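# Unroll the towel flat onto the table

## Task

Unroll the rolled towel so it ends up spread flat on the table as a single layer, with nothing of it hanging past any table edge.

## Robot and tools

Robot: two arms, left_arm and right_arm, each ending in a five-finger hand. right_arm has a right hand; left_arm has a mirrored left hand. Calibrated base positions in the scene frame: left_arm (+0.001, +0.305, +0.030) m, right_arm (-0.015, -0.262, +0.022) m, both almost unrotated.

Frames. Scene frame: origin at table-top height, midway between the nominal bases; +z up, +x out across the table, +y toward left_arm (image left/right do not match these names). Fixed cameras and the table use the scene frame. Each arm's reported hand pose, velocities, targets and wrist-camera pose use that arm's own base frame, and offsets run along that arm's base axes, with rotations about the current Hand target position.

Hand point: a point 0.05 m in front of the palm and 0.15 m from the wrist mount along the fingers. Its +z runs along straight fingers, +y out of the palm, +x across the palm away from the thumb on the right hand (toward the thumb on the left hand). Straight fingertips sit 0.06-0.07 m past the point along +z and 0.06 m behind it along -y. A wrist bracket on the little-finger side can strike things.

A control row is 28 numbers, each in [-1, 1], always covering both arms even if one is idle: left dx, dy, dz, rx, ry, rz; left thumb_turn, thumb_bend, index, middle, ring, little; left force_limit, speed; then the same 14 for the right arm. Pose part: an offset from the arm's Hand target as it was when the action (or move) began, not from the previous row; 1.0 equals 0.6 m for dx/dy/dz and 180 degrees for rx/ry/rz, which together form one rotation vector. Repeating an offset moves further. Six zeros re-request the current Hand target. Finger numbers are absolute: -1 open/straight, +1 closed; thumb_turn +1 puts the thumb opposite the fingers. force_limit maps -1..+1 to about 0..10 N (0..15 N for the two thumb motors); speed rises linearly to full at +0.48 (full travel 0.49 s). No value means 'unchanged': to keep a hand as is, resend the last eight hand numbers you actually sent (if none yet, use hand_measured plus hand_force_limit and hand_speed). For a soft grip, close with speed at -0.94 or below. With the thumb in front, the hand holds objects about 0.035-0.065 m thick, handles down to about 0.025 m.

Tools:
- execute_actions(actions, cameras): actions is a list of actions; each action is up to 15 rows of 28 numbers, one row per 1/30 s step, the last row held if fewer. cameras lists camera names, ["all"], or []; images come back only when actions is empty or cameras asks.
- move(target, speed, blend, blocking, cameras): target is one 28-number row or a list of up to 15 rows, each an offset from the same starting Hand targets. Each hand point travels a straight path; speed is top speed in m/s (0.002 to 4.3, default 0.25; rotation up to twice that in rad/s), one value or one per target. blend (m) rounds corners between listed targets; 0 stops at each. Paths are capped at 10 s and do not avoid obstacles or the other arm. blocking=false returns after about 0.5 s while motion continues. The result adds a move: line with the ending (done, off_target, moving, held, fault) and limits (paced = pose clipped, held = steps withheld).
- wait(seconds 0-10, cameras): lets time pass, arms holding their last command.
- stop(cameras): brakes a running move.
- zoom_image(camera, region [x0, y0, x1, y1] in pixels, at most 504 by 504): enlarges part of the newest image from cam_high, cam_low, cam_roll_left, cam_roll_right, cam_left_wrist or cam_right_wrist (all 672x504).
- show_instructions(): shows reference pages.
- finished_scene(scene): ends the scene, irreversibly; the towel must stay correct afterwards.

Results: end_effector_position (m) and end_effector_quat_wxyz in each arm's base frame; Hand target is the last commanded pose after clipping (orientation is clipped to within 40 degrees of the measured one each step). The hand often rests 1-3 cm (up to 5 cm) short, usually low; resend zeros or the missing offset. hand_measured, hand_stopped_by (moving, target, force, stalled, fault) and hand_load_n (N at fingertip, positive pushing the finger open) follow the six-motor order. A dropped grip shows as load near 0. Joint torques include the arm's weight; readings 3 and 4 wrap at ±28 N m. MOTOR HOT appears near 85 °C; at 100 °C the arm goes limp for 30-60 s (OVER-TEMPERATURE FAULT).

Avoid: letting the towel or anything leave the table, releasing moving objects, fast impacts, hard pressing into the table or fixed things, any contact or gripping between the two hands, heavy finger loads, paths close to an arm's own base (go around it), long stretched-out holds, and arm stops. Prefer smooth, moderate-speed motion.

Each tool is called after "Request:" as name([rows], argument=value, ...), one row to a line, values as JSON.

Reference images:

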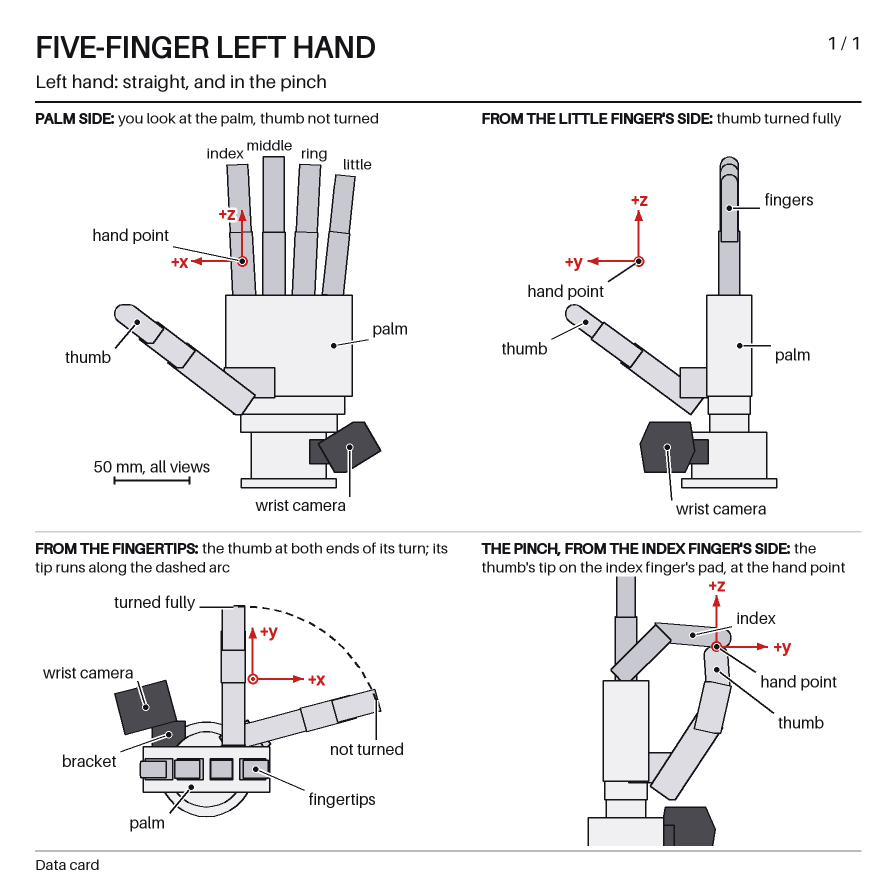

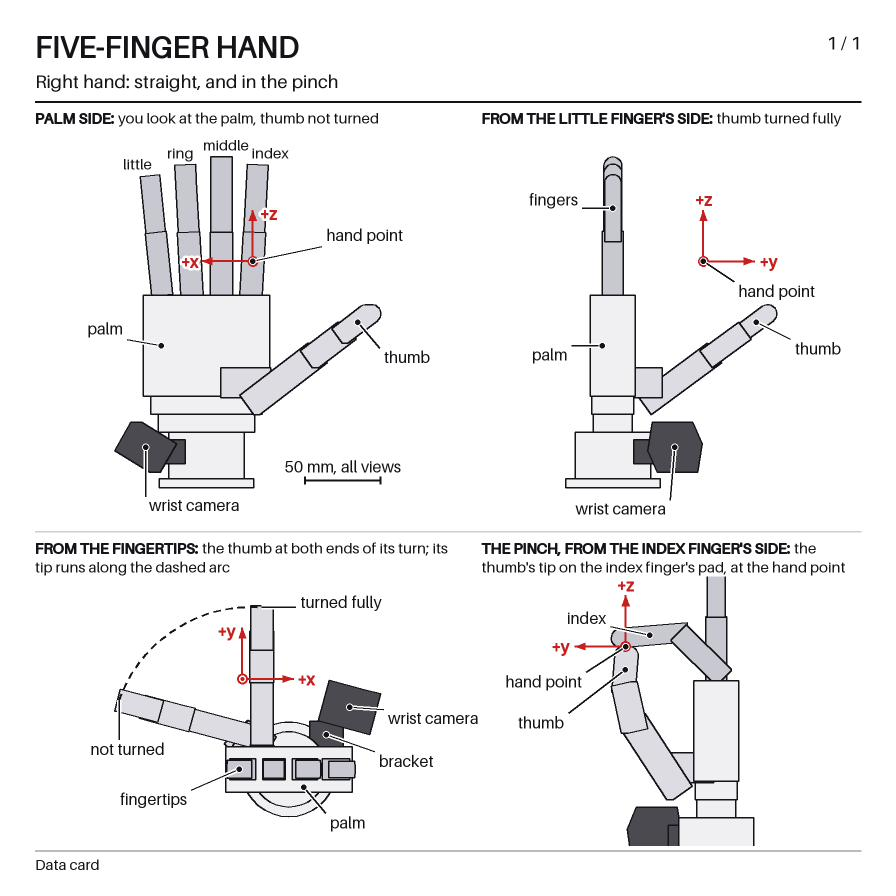

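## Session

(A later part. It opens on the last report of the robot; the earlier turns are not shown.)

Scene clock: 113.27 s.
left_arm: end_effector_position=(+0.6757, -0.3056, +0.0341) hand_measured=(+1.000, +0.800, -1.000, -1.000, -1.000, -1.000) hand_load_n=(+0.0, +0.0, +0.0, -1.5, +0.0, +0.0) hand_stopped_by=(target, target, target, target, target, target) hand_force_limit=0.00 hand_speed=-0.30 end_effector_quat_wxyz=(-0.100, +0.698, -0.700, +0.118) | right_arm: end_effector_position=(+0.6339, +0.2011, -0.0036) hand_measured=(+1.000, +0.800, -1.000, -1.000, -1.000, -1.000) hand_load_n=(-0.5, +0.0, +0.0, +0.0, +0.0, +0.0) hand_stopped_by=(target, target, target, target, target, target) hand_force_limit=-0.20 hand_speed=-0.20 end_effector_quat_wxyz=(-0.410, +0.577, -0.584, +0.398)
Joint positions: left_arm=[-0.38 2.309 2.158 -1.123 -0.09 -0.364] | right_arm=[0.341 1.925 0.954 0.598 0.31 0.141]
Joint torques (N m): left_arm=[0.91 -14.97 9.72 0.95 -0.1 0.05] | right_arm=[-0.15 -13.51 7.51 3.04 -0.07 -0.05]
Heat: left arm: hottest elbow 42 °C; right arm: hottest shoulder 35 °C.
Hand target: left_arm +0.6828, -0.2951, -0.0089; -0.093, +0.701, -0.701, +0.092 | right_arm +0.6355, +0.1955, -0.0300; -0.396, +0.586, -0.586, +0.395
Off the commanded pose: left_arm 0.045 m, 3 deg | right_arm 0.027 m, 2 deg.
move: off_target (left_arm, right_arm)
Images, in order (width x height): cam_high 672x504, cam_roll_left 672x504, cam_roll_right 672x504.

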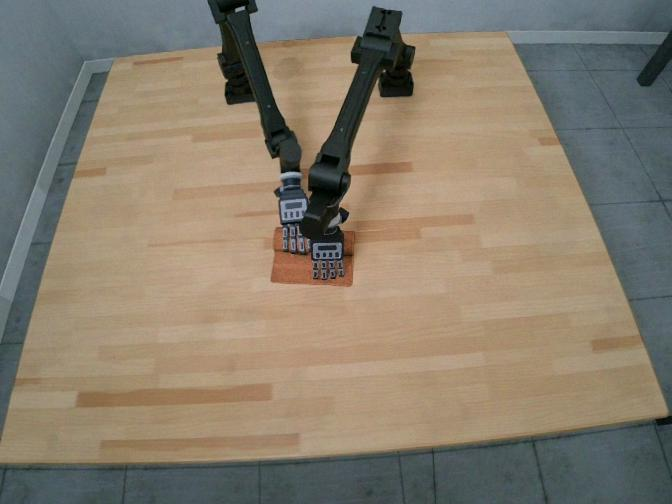

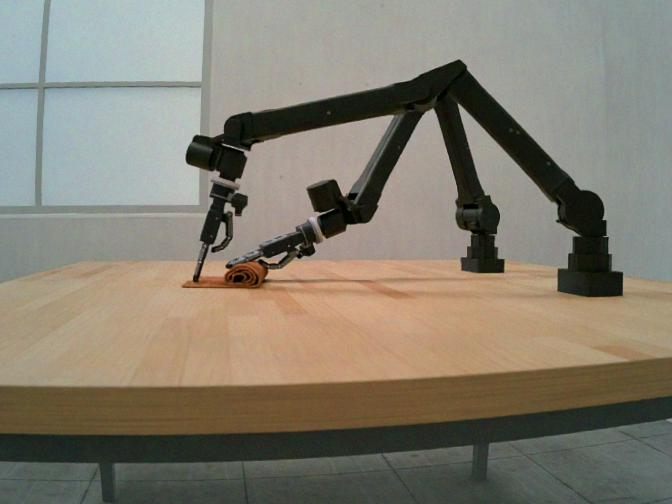

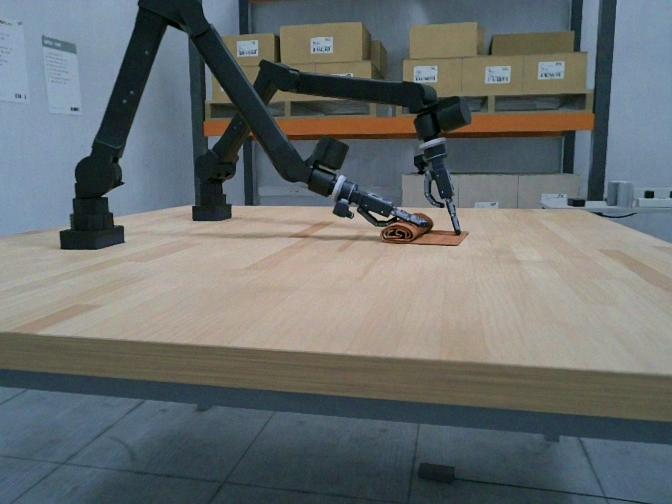

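Request:
move([
  [0,0,0,0,0,0,1,0.8,-1,-1,-1,-1,0,-0.3,-0.2,-0.01,-0.02,0,0,0,1,0.8,-1,-1,-1,-1,-0.2,-0.2],
], speed=[0.07], cameras=["cam_high","cam_roll_left","cam_roll_right"])

Request:
zoom_image(camera="cam_roll_right", region=[300, 150, 480, 260])

Request:
zoom_image(camera="cam_high", region=[250, 150, 410, 290])

Scene clock: 115.73 s.
left_arm: end_effector_position=(+0.6757, -0.3056, +0.0341) hand_measured=(+1.000, +0.800, -1.000, -1.000, -1.000, -1.000) hand_load_n=(+0.0, +0.0, +0.0, -1.5, +0.0, +0.0) hand_stopped_by=(target, target, target, target, target, target) hand_force_limit=0.00 hand_speed=-0.30 end_effector_quat_wxyz=(-0.100, +0.698, -0.700, +0.118) | right_arm: end_effector_position=(+0.5415, +0.1984, -0.0012) hand_measured=(+1.000, +0.800, -1.000, -1.000, -1.000, -1.000) hand_load_n=(+0.0, +0.0, +0.0, +0.5, +0.5, +0.0) hand_stopped_by=(target, target, target, target, target, target) hand_force_limit=-0.20 hand_speed=-0.20 end_effector_quat_wxyz=(-0.432, +0.563, -0.572, +0.412)
Joint positions: left_arm=[-0.38 2.309 2.158 -1.123 -0.09 -0.364] | right_arm=[0.413 1.812 0.669 0.829 0.379 0.153]
Joint torques (N m): left_arm=[0.97 -15.03 9.72 0.95 -0.1 0.05] | right_arm=[0.91 -11.4 1.96 1.33 0.31 0.18]
Heat: left arm: hottest elbow 42 °C; right arm: hottest shoulder 35 °C.
Hand target: left_arm +0.6828, -0.2951, -0.0089; -0.093, +0.701, -0.701, +0.092 | right_arm +0.5156, +0.1894, -0.0419; -0.396, +0.586, -0.586, +0.396
Off the commanded pose: left_arm 0.045 m, 3 deg | right_arm 0.049 m, 6 deg.
move: off_target (left_arm, right_arm)
Images, in order (width x height): cam_high 672x504, cam_roll_left 672x504, cam_roll_right 672x504.

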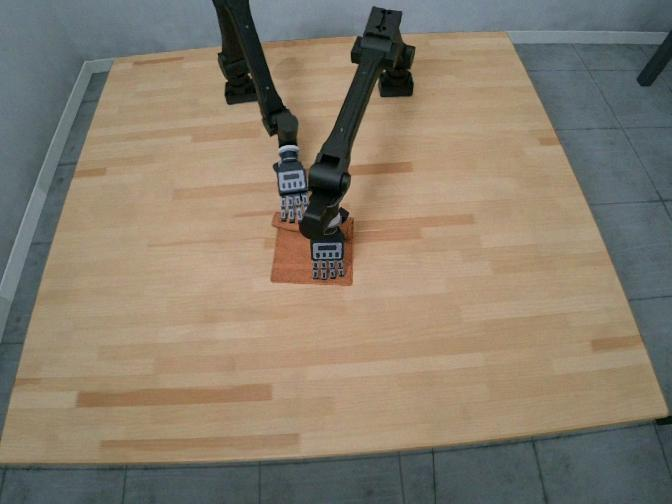

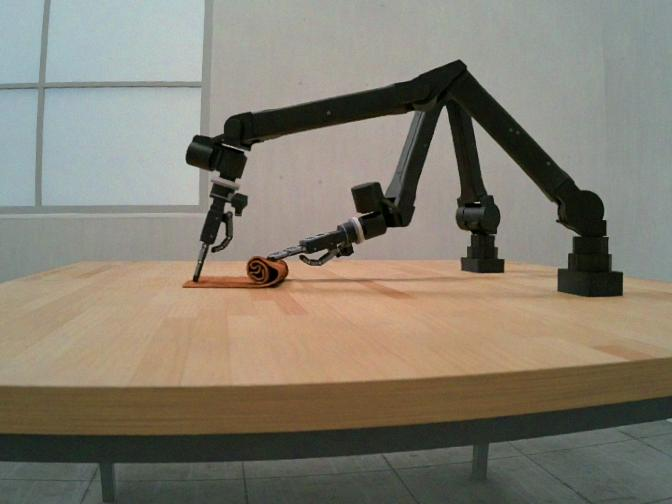

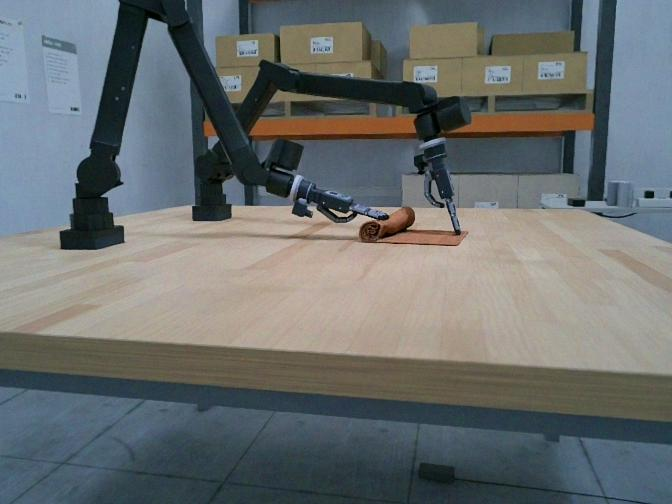

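Scaled by 2.800.

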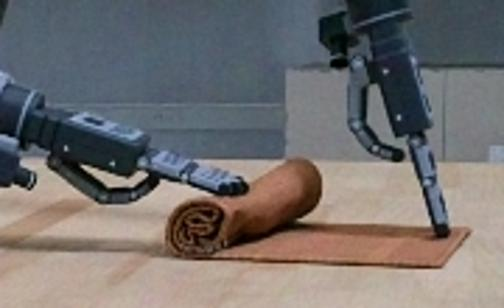

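Scaled by 3.150.

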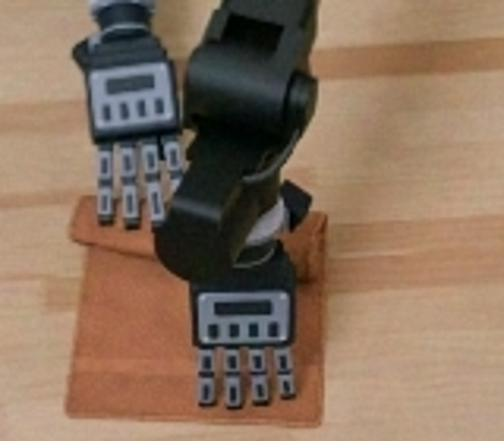

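Request:
move([
  [0,0,0,0,0,0,1,0.8,-1,-1,-1,-1,0,-0.3,0.0,0.0,0.12,0,0,0,1,0.8,-1,-1,-1,-1,-0.2,-0.2],
  [0,0,0,0,0,0,1,0.8,-1,-1,-1,-1,0,-0.3,-0.04,0.1,0.14,0,0,0,1,0.8,-1,-1,-1,-1,-0.2,-0.2],
], speed=[0.12], cameras=["all"])

Request:
zoom_image(camera="cam_high", region=[250, 150, 410, 290])

speed must be one number or one for each of the 2 targets, got a list of 1; nothing of the call was run

Scaled by 3.150.

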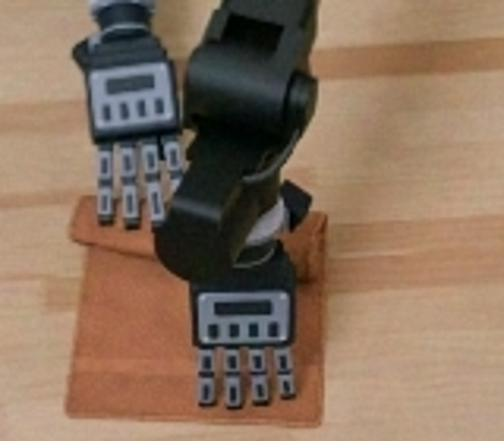

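Request:
move([
  [0,0,0,0,0,0,1,0.8,-1,-1,-1,-1,0,-0.3,0.0,0.0,0.12,0,0,0,1,0.8,-1,-1,-1,-1,-0.2,-0.2],
  [0,0,0,0,0,0,1,0.8,-1,-1,-1,-1,0,-0.3,-0.04,0.1,0.14,0,0,0,1,0.8,-1,-1,-1,-1,-0.2,-0.2],
], speed=0.12, cameras=["all"])

Request:
zoom_image(camera="cam_high", region=[250, 150, 410, 290])

Scene clock: 118.80 s.
left_arm: end_effector_position=(+0.6757, -0.3056, +0.0341) hand_measured=(+1.000, +0.800, -1.000, -1.000, -1.000, -1.000) hand_load_n=(+0.0, +0.0, +0.0, -1.5, +0.0, +0.0) hand_stopped_by=(target, target, target, target, target, target) hand_force_limit=0.00 hand_speed=-0.30 end_effector_quat_wxyz=(-0.100, +0.698, -0.700, +0.118) | right_arm: end_effector_position=(+0.4797, +0.2365, +0.0230) hand_measured=(+1.000, +0.800, -1.000, -1.000, -1.000, -1.000) hand_load_n=(+0.0, +0.0, +0.0, +0.0, +0.0, +0.0) hand_stopped_by=(target, target, target, target, target, target) hand_force_limit=-0.20 hand_speed=-0.20 end_effector_quat_wxyz=(-0.379, +0.596, -0.587, +0.396)
Joint positions: left_arm=[-0.38 2.309 2.158 -1.123 -0.09 -0.364] | right_arm=[0.573 1.613 0.643 0.487 0.532 0.229]
Joint torques (N m): left_arm=[0.91 -14.97 9.72 0.95 -0.1 0.05] | right_arm=[1.2 -13.22 9.66 1.8 0.21 0.16]
Heat: left arm: hottest elbow 42 °C; right arm: hottest shoulder 35 °C.
Hand target: left_arm +0.6828, -0.2951, -0.0089; -0.093, +0.701, -0.701, +0.092 | right_arm +0.4916, +0.2494, +0.0421; -0.396, +0.586, -0.586, +0.396
Off the commanded pose: left_arm 0.045 m, 3 deg | right_arm 0.026 m, 2 deg.
move: off_target (left_arm, right_arm)
camera_calibration:
cam_left_wrist: T_world_to_cam=[[0.899962, -0.324128, 0.291565, -0.713397], [-0.424937, -0.801654, 0.420452, 0.0243121], [0.0974538, -0.502287, -0.859192, -0.0755399], [0, 0, 0, 1]] pos_world=[0.659723, -0.249684, 0.132876]
cam_right_wrist: T_world_to_cam=[[-0.416873, -0.289398, -0.861664, 0.284948], [-0.538846, 0.842113, -0.0221384, 0.0600216], [0.732026, 0.455075, -0.506996, -0.331075], [0, 0, 0, 1]] pos_world=[0.393485, 0.182583, 0.079005]

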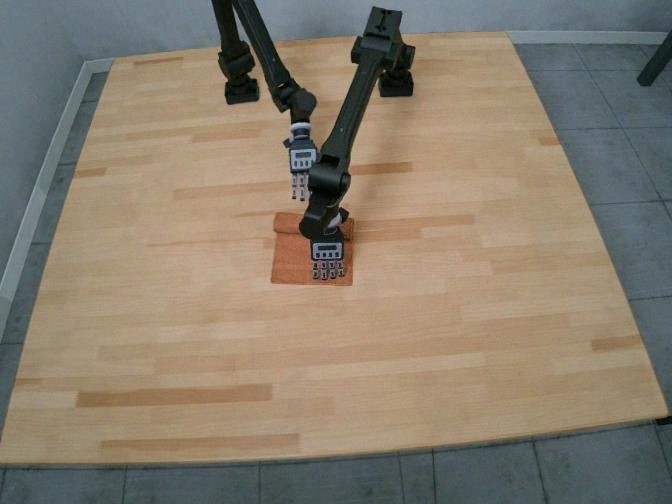

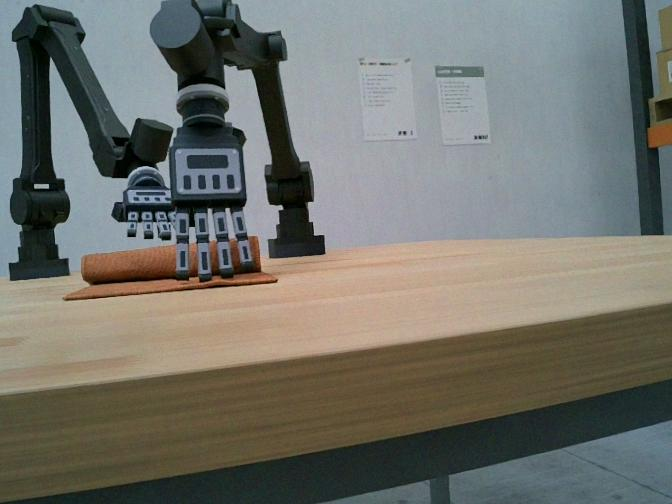

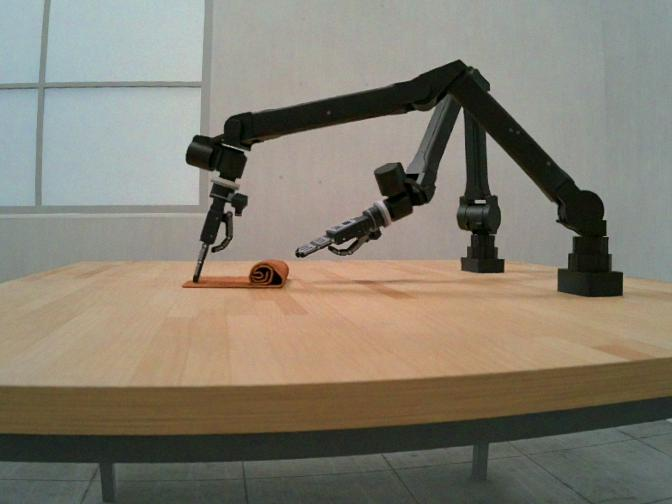

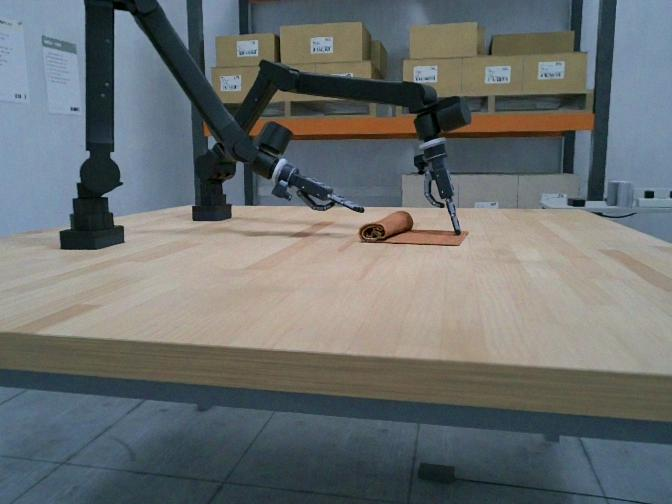

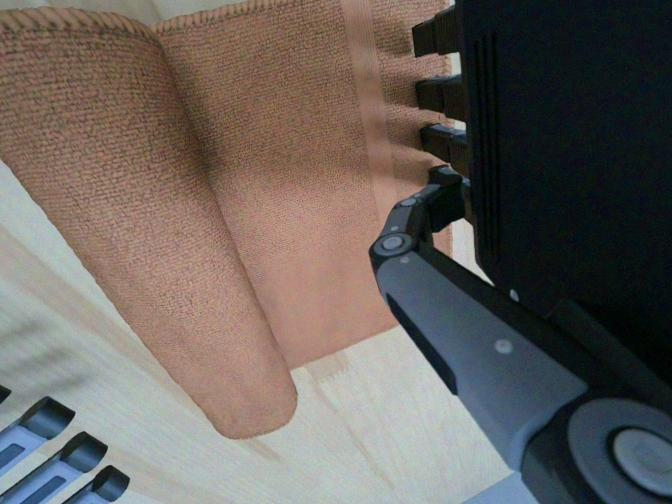

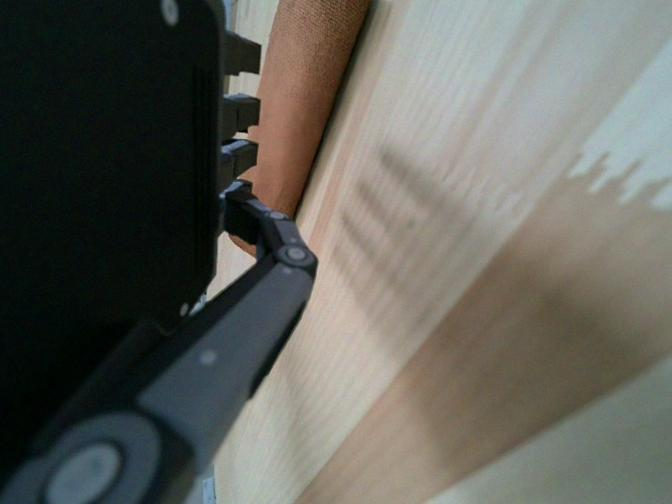

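Scaled by 3.150.

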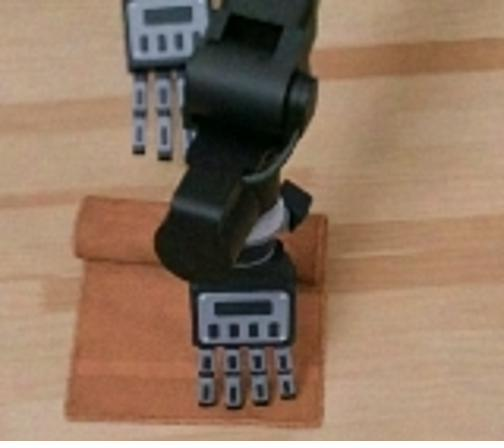

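Request:
move([
  [0,0,0,0,0,0,1,0.8,-1,-1,-1,-1,0,-0.3,0.17,0.0055,0.01,0,0,0,1,0.8,-1,-1,-1,-1,-0.2,-0.2],
  [0,0,0,0,0,0,1,0.8,-1,-1,-1,-1,0,-0.3,0.17,0.0055,-0.105,0,0,0,1,0.8,-1,-1,-1,-1,-0.2,-0.2],
  [0,0,0,0,0,0,1,0.8,-1,-1,-1,-1,0,-0.3,-0.03,0.0055,-0.12,0,0,0,1,0.8,-1,-1,-1,-1,-0.2,-0.2],
], speed=[0.12,0.1,0.07], cameras=["all"])

Request:
zoom_image(camera="cam_high", region=[250, 150, 410, 290])

Request:
zoom_image(camera="cam_roll_right", region=[300, 150, 480, 260])

Scene clock: 124.47 s.
left_arm: end_effector_position=(+0.6757, -0.3056, +0.0341) hand_measured=(+1.000, +0.800, -1.000, -1.000, -1.000, -1.000) hand_load_n=(+0.0, +0.0, +0.0, -1.5, +0.0, +0.0) hand_stopped_by=(target, target, target, target, target, target) hand_force_limit=0.00 hand_speed=-0.30 end_effector_quat_wxyz=(-0.100, +0.698, -0.700, +0.118) | right_arm: end_effector_position=(+0.4866, +0.2591, -0.0135) hand_measured=(+1.000, +0.800, -1.000, -1.000, -1.000, -1.000) hand_load_n=(+0.0, +0.0, +0.5, +0.5, +0.0, +0.0) hand_stopped_by=(target, target, target, target, target, target) hand_force_limit=-0.20 hand_speed=-0.20 end_effector_quat_wxyz=(-0.411, +0.576, -0.583, +0.400)
Joint positions: left_arm=[-0.38 2.309 2.158 -1.123 -0.09 -0.364] | right_arm=[0.608 1.784 0.644 0.724 0.559 0.25]
Joint torques (N m): left_arm=[0.91 -14.97 9.73 0.96 -0.1 0.05] | right_arm=[0.91 -12.34 3.25 2.26 0.3 0.11]
Heat: left arm: hottest elbow 43 °C; right arm: hottest shoulder 35 °C.
Hand target: left_arm +0.6828, -0.2951, -0.0089; -0.093, +0.701, -0.701, +0.092 | right_arm +0.4735, +0.2526, -0.0299; -0.396, +0.586, -0.587, +0.396
Off the commanded pose: left_arm 0.045 m, 3 deg | right_arm 0.022 m, 2 deg.
move: off_target (left_arm, right_arm)
camera_calibration:
cam_left_wrist: T_world_to_cam=[[0.899962, -0.324128, 0.291565, -0.713397], [-0.424937, -0.801654, 0.420452, 0.0243121], [0.0974538, -0.502287, -0.859192, -0.0755399], [0, 0, 0, 1]] pos_world=[0.659723, -0.249684, 0.132876]
cam_right_wrist: T_world_to_cam=[[-0.361909, -0.250104, -0.898036, 0.225494], [-0.540534, 0.841161, -0.0164289, 0.0449797], [0.759503, 0.479474, -0.439614, -0.383805], [0, 0, 0, 1]] pos_world=[0.397422, 0.202586, 0.0345146]

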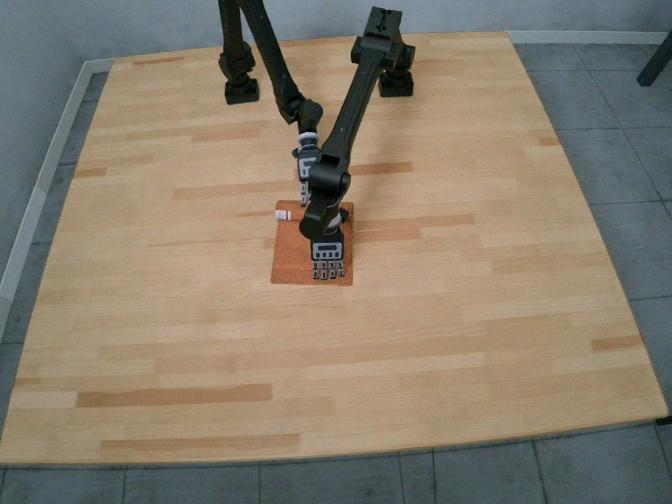

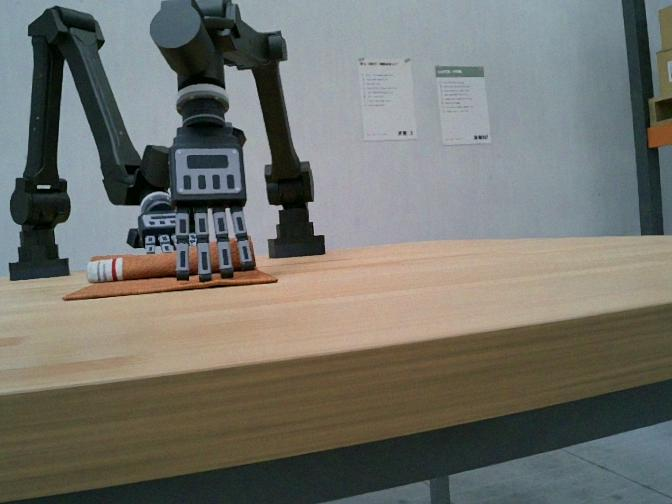

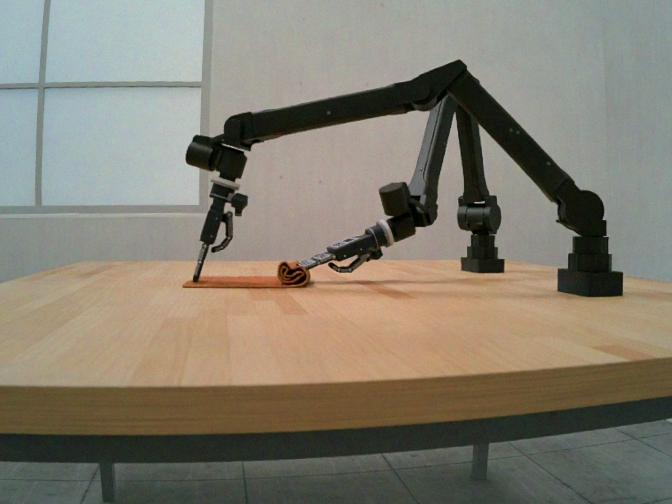

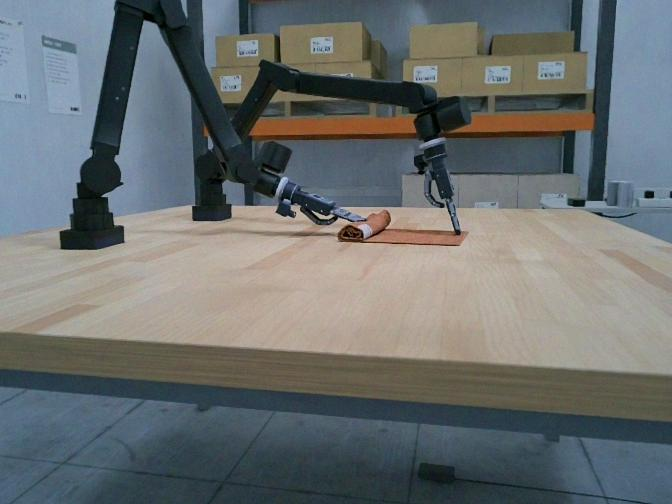

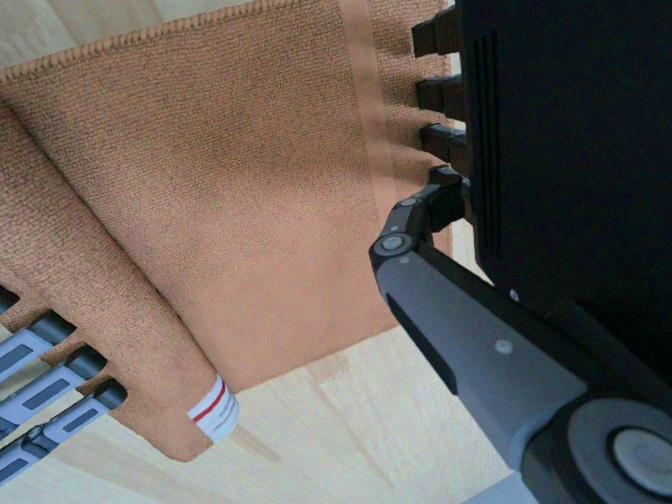

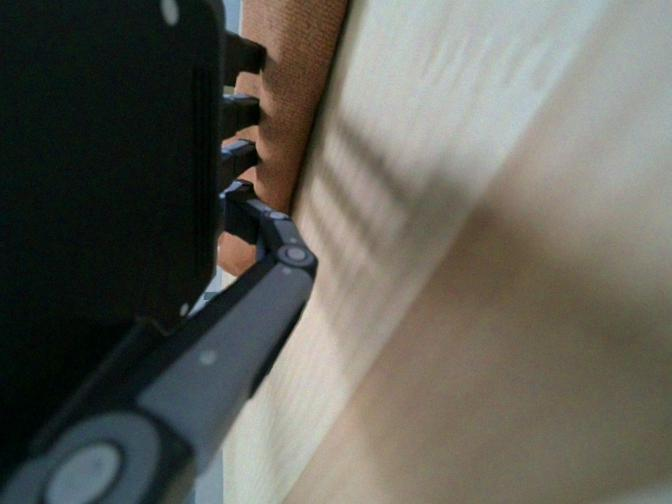

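Scaled by 3.150.

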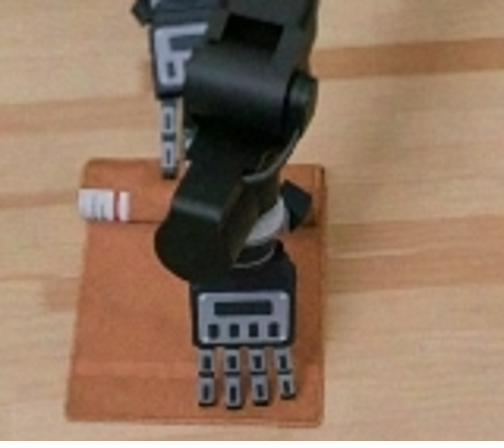

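Scaled by 2.800.

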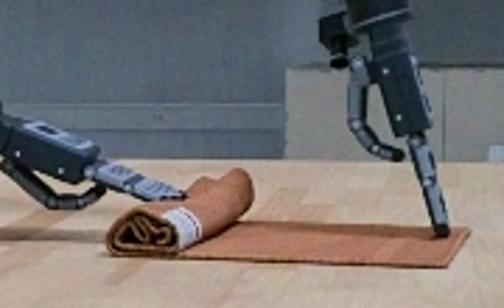

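Request:
move([
  [0,0,0,0,0,0,1,0.8,-1,-1,-1,-1,0,-0.3,0,0,0.083,0,0,0,1,0.8,-1,-1,-1,-1,-0.2,-0.2],
  [0,0,0,0,0,0,1,0.8,-1,-1,-1,-1,0,-0.3,0.08,-0.017,0.083,0,0,0,1,0.8,-1,-1,-1,-1,-0.2,-0.2],
  [0,0,0,0,0,0,1,0.8,-1,-1,-1,-1,0,-0.3,0.08,-0.017,0.0,0,0,0,1,0.8,-1,-1,-1,-1,-0.2,-0.2],
  [0,0,0,0,0,0,1,0.8,-1,-1,-1,-1,0,-0.3,-0.115,-0.017,-0.01,0,0,0,1,0.8,-1,-1,-1,-1,-0.2,-0.2],
], speed=[0.12,0.12,0.1,0.07], cameras=["all"])

Request:
zoom_image(camera="cam_high", region=[250, 150, 410, 290])

Request:
zoom_image(camera="cam_roll_right", region=[280, 150, 480, 260])

Scene clock: 130.43 s.
left_arm: end_effector_position=(+0.6757, -0.3056, +0.0341) hand_measured=(+1.000, +0.800, -1.000, -1.000, -1.000, -1.000) hand_load_n=(+0.0, +0.0, +0.0, -1.5, +0.0, +0.0) hand_stopped_by=(target, target, target, target, target, target) hand_force_limit=0.00 hand_speed=-0.30 end_effector_quat_wxyz=(-0.100, +0.698, -0.700, +0.118) | right_arm: end_effector_position=(+0.4108, +0.2405, -0.0304) hand_measured=(+1.000, +0.800, -1.000, -1.000, -1.000, -1.000) hand_load_n=(+0.0, +0.0, +0.0, +0.0, +0.0, +0.0) hand_stopped_by=(target, target, target, target, target, target) hand_force_limit=-0.20 hand_speed=-0.20 end_effector_quat_wxyz=(-0.399, +0.582, -0.585, +0.400)
Joint positions: left_arm=[-0.38 2.309 2.158 -1.123 -0.09 -0.364] | right_arm=[0.698 1.726 0.459 0.795 0.647 0.3]
Joint torques (N m): left_arm=[0.91 -14.92 9.72 0.98 -0.1 0.05] | right_arm=[1.49 -10.58 3.77 2.22 0.26 0.17]
Heat: left arm: hottest elbow 43 °C; right arm: hottest shoulder 35 °C.
Hand target: left_arm +0.6828, -0.2951, -0.0089; -0.093, +0.701, -0.701, +0.092 | right_arm +0.4045, +0.2426, -0.0360; -0.396, +0.586, -0.586, +0.395
Off the commanded pose: left_arm 0.045 m, 3 deg | right_arm 0.009 m, 1 deg.
move: off_target (left_arm)
camera_calibration:
cam_left_wrist: T_world_to_cam=[[0.899962, -0.324128, 0.291565, -0.713397], [-0.424937, -0.801654, 0.420452, 0.0243121], [0.0974538, -0.502287, -0.859192, -0.0755399], [0, 0, 0, 1]] pos_world=[0.659723, -0.249684, 0.132876]
cam_right_wrist: T_world_to_cam=[[-0.382479, -0.262803, -0.885802, 0.190131], [-0.534899, 0.844687, -0.0196411, 0.0160896], [0.753387, 0.466303, -0.463648, -0.319695], [0, 0, 0, 1]] pos_world=[0.322181, 0.185451, 0.0205084]

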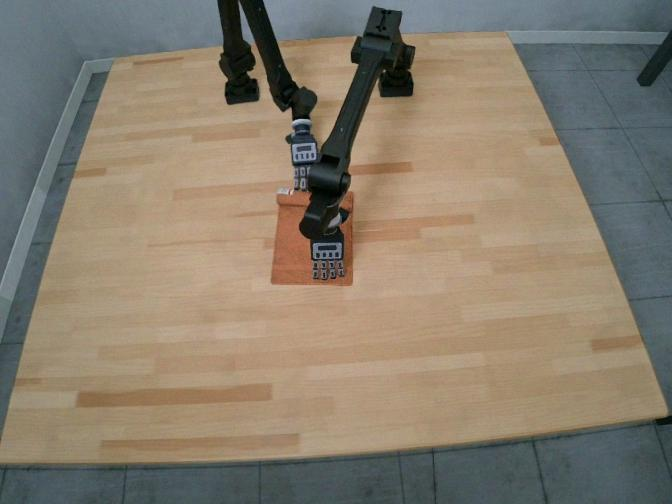

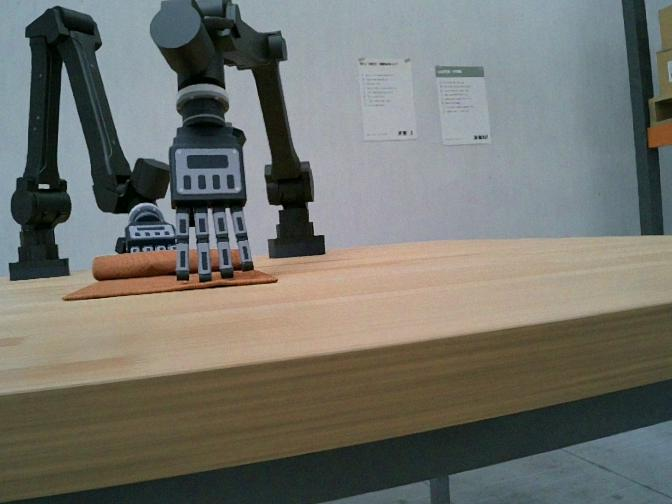

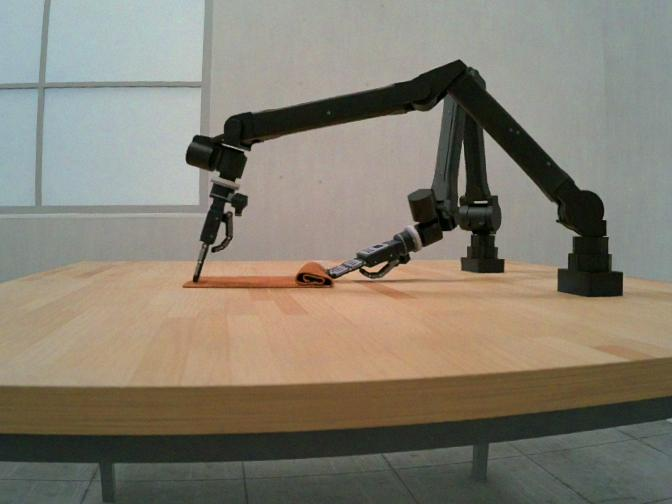

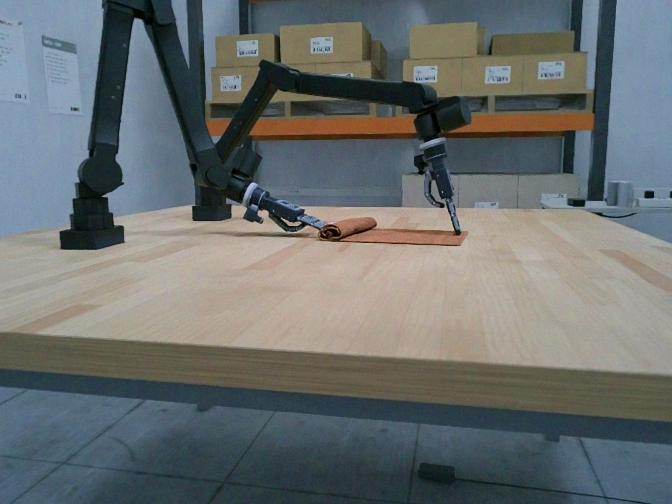

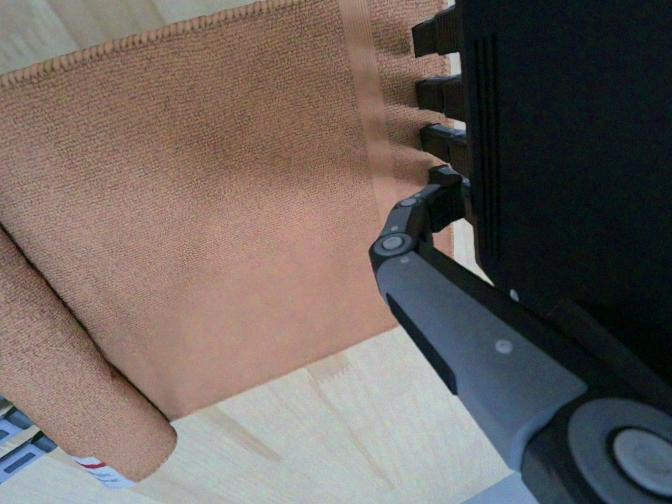

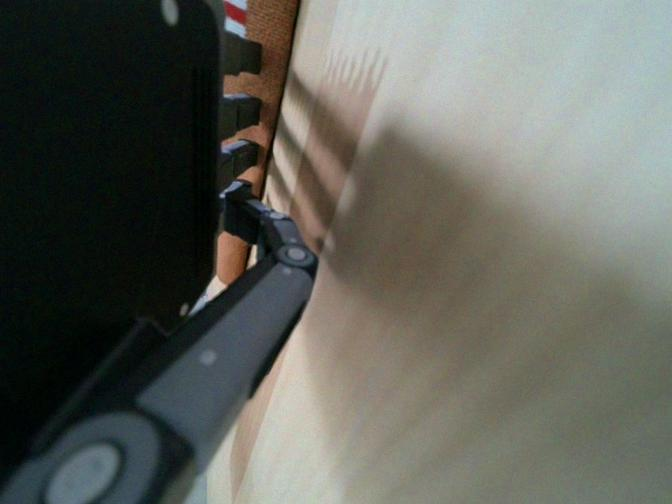

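Scaled by 3.150.

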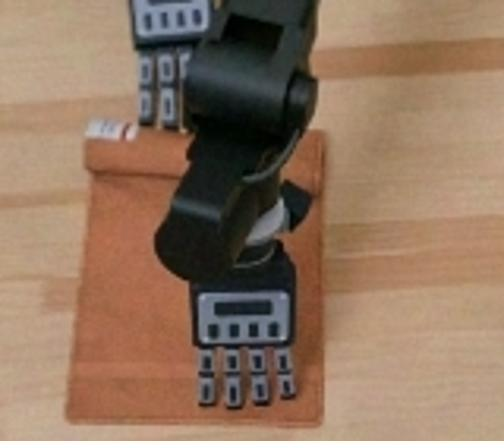

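Scaled by 2.520.

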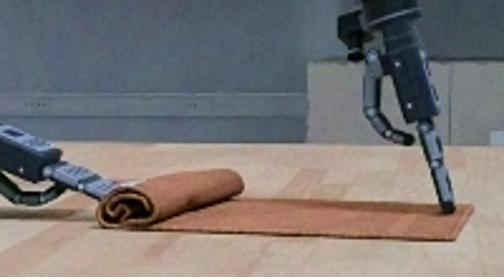

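Request:
move([
  [0,0,0,0,0,0,1,0.8,-1,-1,-1,-1,0,-0.3,0,0,0.083,0,0,0,1,0.8,-1,-1,-1,-1,-0.2,-0.2],
  [0,0,0,0,0,0,1,0.8,-1,-1,-1,-1,0,-0.3,0.142,0.01,0.083,0,0,0,1,0.8,-1,-1,-1,-1,-0.2,-0.2],
  [0,0,0,0,0,0,1,0.8,-1,-1,-1,-1,0,-0.3,0.142,0.01,-0.005,0,0,0,1,0.8,-1,-1,-1,-1,-0.2,-0.2],
  [0,0,0,0,0,0,1,0.8,-1,-1,-1,-1,0,-0.3,-0.01,0.01,-0.025,0,0,0,1,0.8,-1,-1,-1,-1,-0.2,-0.2],
], speed=[0.12,0.12,0.1,0.07], cameras=["all"])

Request:
zoom_image(camera="cam_high", region=[250, 130, 410, 290])

Request:
zoom_image(camera="cam_roll_right", region=[280, 150, 480, 260])

Scene clock: 136.10 s.
left_arm: end_effector_position=(+0.6757, -0.3056, +0.0341) hand_measured=(+1.000, +0.800, -1.000, -1.000, -1.000, -1.000) hand_load_n=(+0.0, +0.0, +0.0, -1.5, +0.0, +0.0) hand_stopped_by=(target, target, target, target, target, target) hand_force_limit=0.00 hand_speed=-0.30 end_effector_quat_wxyz=(-0.100, +0.698, -0.700, +0.118) | right_arm: end_effector_position=(+0.4223, +0.2566, -0.0199) hand_measured=(+1.000, +0.800, -1.000, -1.000, -1.000, -1.000) hand_load_n=(+0.0, +0.0, +0.0, +0.0, +0.0, +0.0) hand_stopped_by=(target, target, target, target, target, target) hand_force_limit=-0.20 hand_speed=-0.20 end_effector_quat_wxyz=(-0.424, +0.561, -0.582, +0.408)
Joint positions: left_arm=[-0.38 2.309 2.158 -1.123 -0.09 -0.364] | right_arm=[0.72 1.756 0.486 0.863 0.677 0.301]
Joint torques (N m): left_arm=[0.91 -14.92 9.72 0.95 -0.1 0.05] | right_arm=[1.49 -9.35 1.35 1.28 -0.06 0.29]
Heat: left arm: hottest elbow 43 °C; right arm: hottest shoulder 35 °C.
Hand target: left_arm +0.6828, -0.2951, -0.0089; -0.093, +0.701, -0.701, +0.092 | right_arm +0.3987, +0.2486, -0.0508; -0.396, +0.586, -0.586, +0.396
Off the commanded pose: left_arm 0.045 m, 3 deg | right_arm 0.040 m, 5 deg.
move: off_target (left_arm, right_arm)
camera_calibration:
cam_left_wrist: T_world_to_cam=[[0.899962, -0.324128, 0.291565, -0.713397], [-0.424937, -0.801654, 0.420452, 0.0243121], [0.0974538, -0.502287, -0.859192, -0.0755399], [0, 0, 0, 1]] pos_world=[0.659723, -0.249684, 0.132876]
cam_right_wrist: T_world_to_cam=[[-0.332187, -0.23035, -0.914653, 0.177917], [-0.528076, 0.848912, -0.0220051, 0.00480138], [0.781529, 0.475696, -0.40364, -0.344175], [0, 0, 0, 1]] pos_world=[0.33062, 0.20063, 0.0239156]

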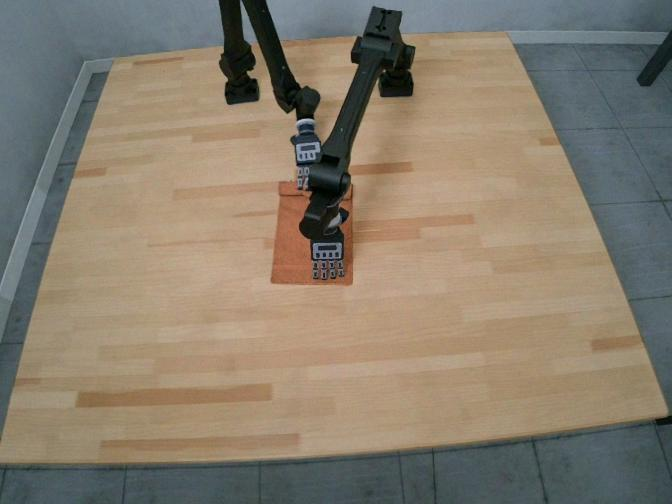

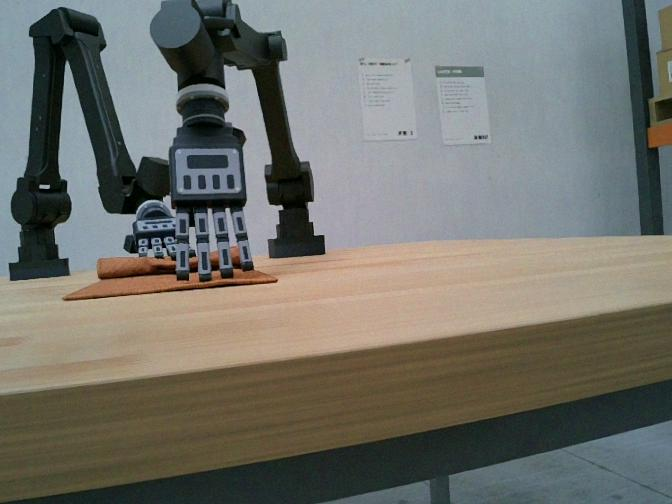

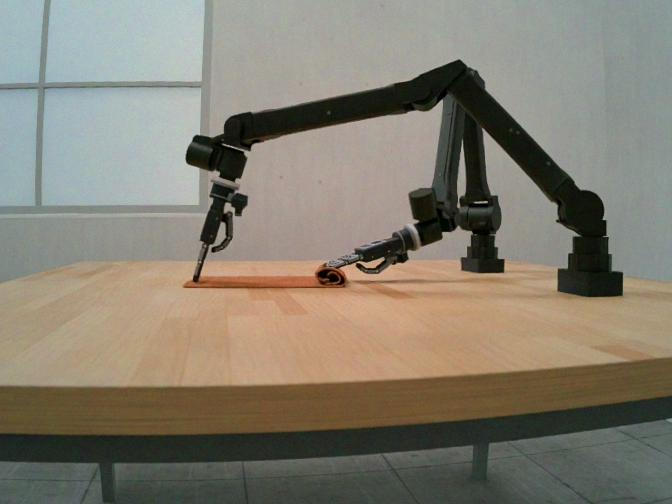

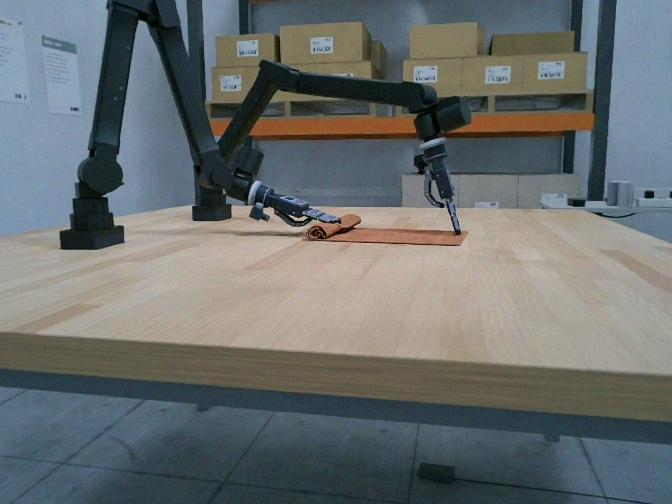

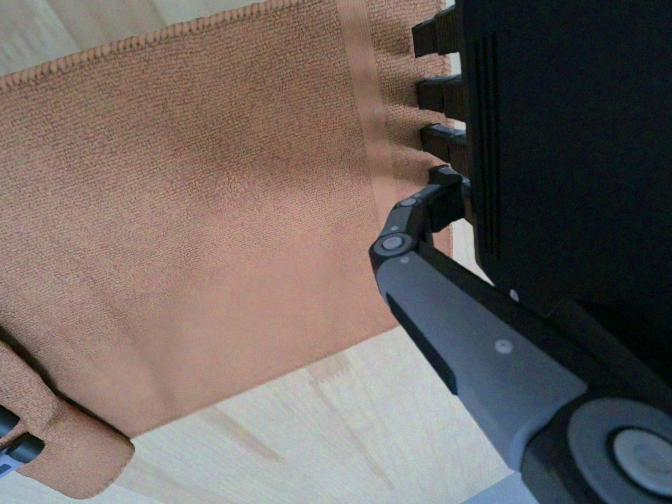

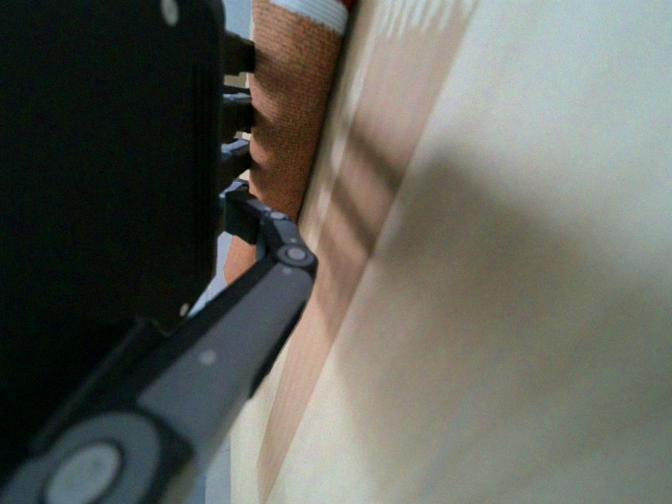

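Scaled by 3.150.

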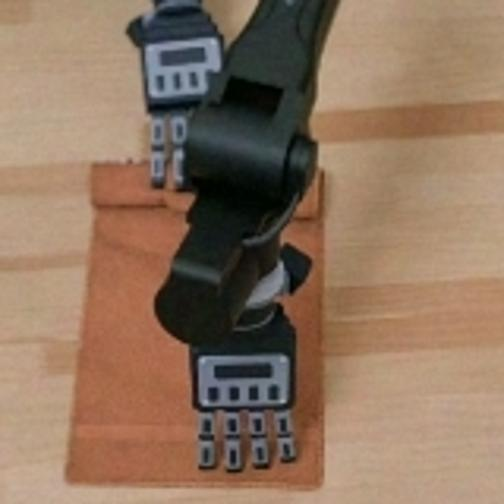

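Scaled by 2.520.

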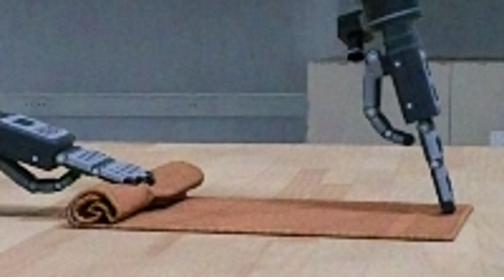

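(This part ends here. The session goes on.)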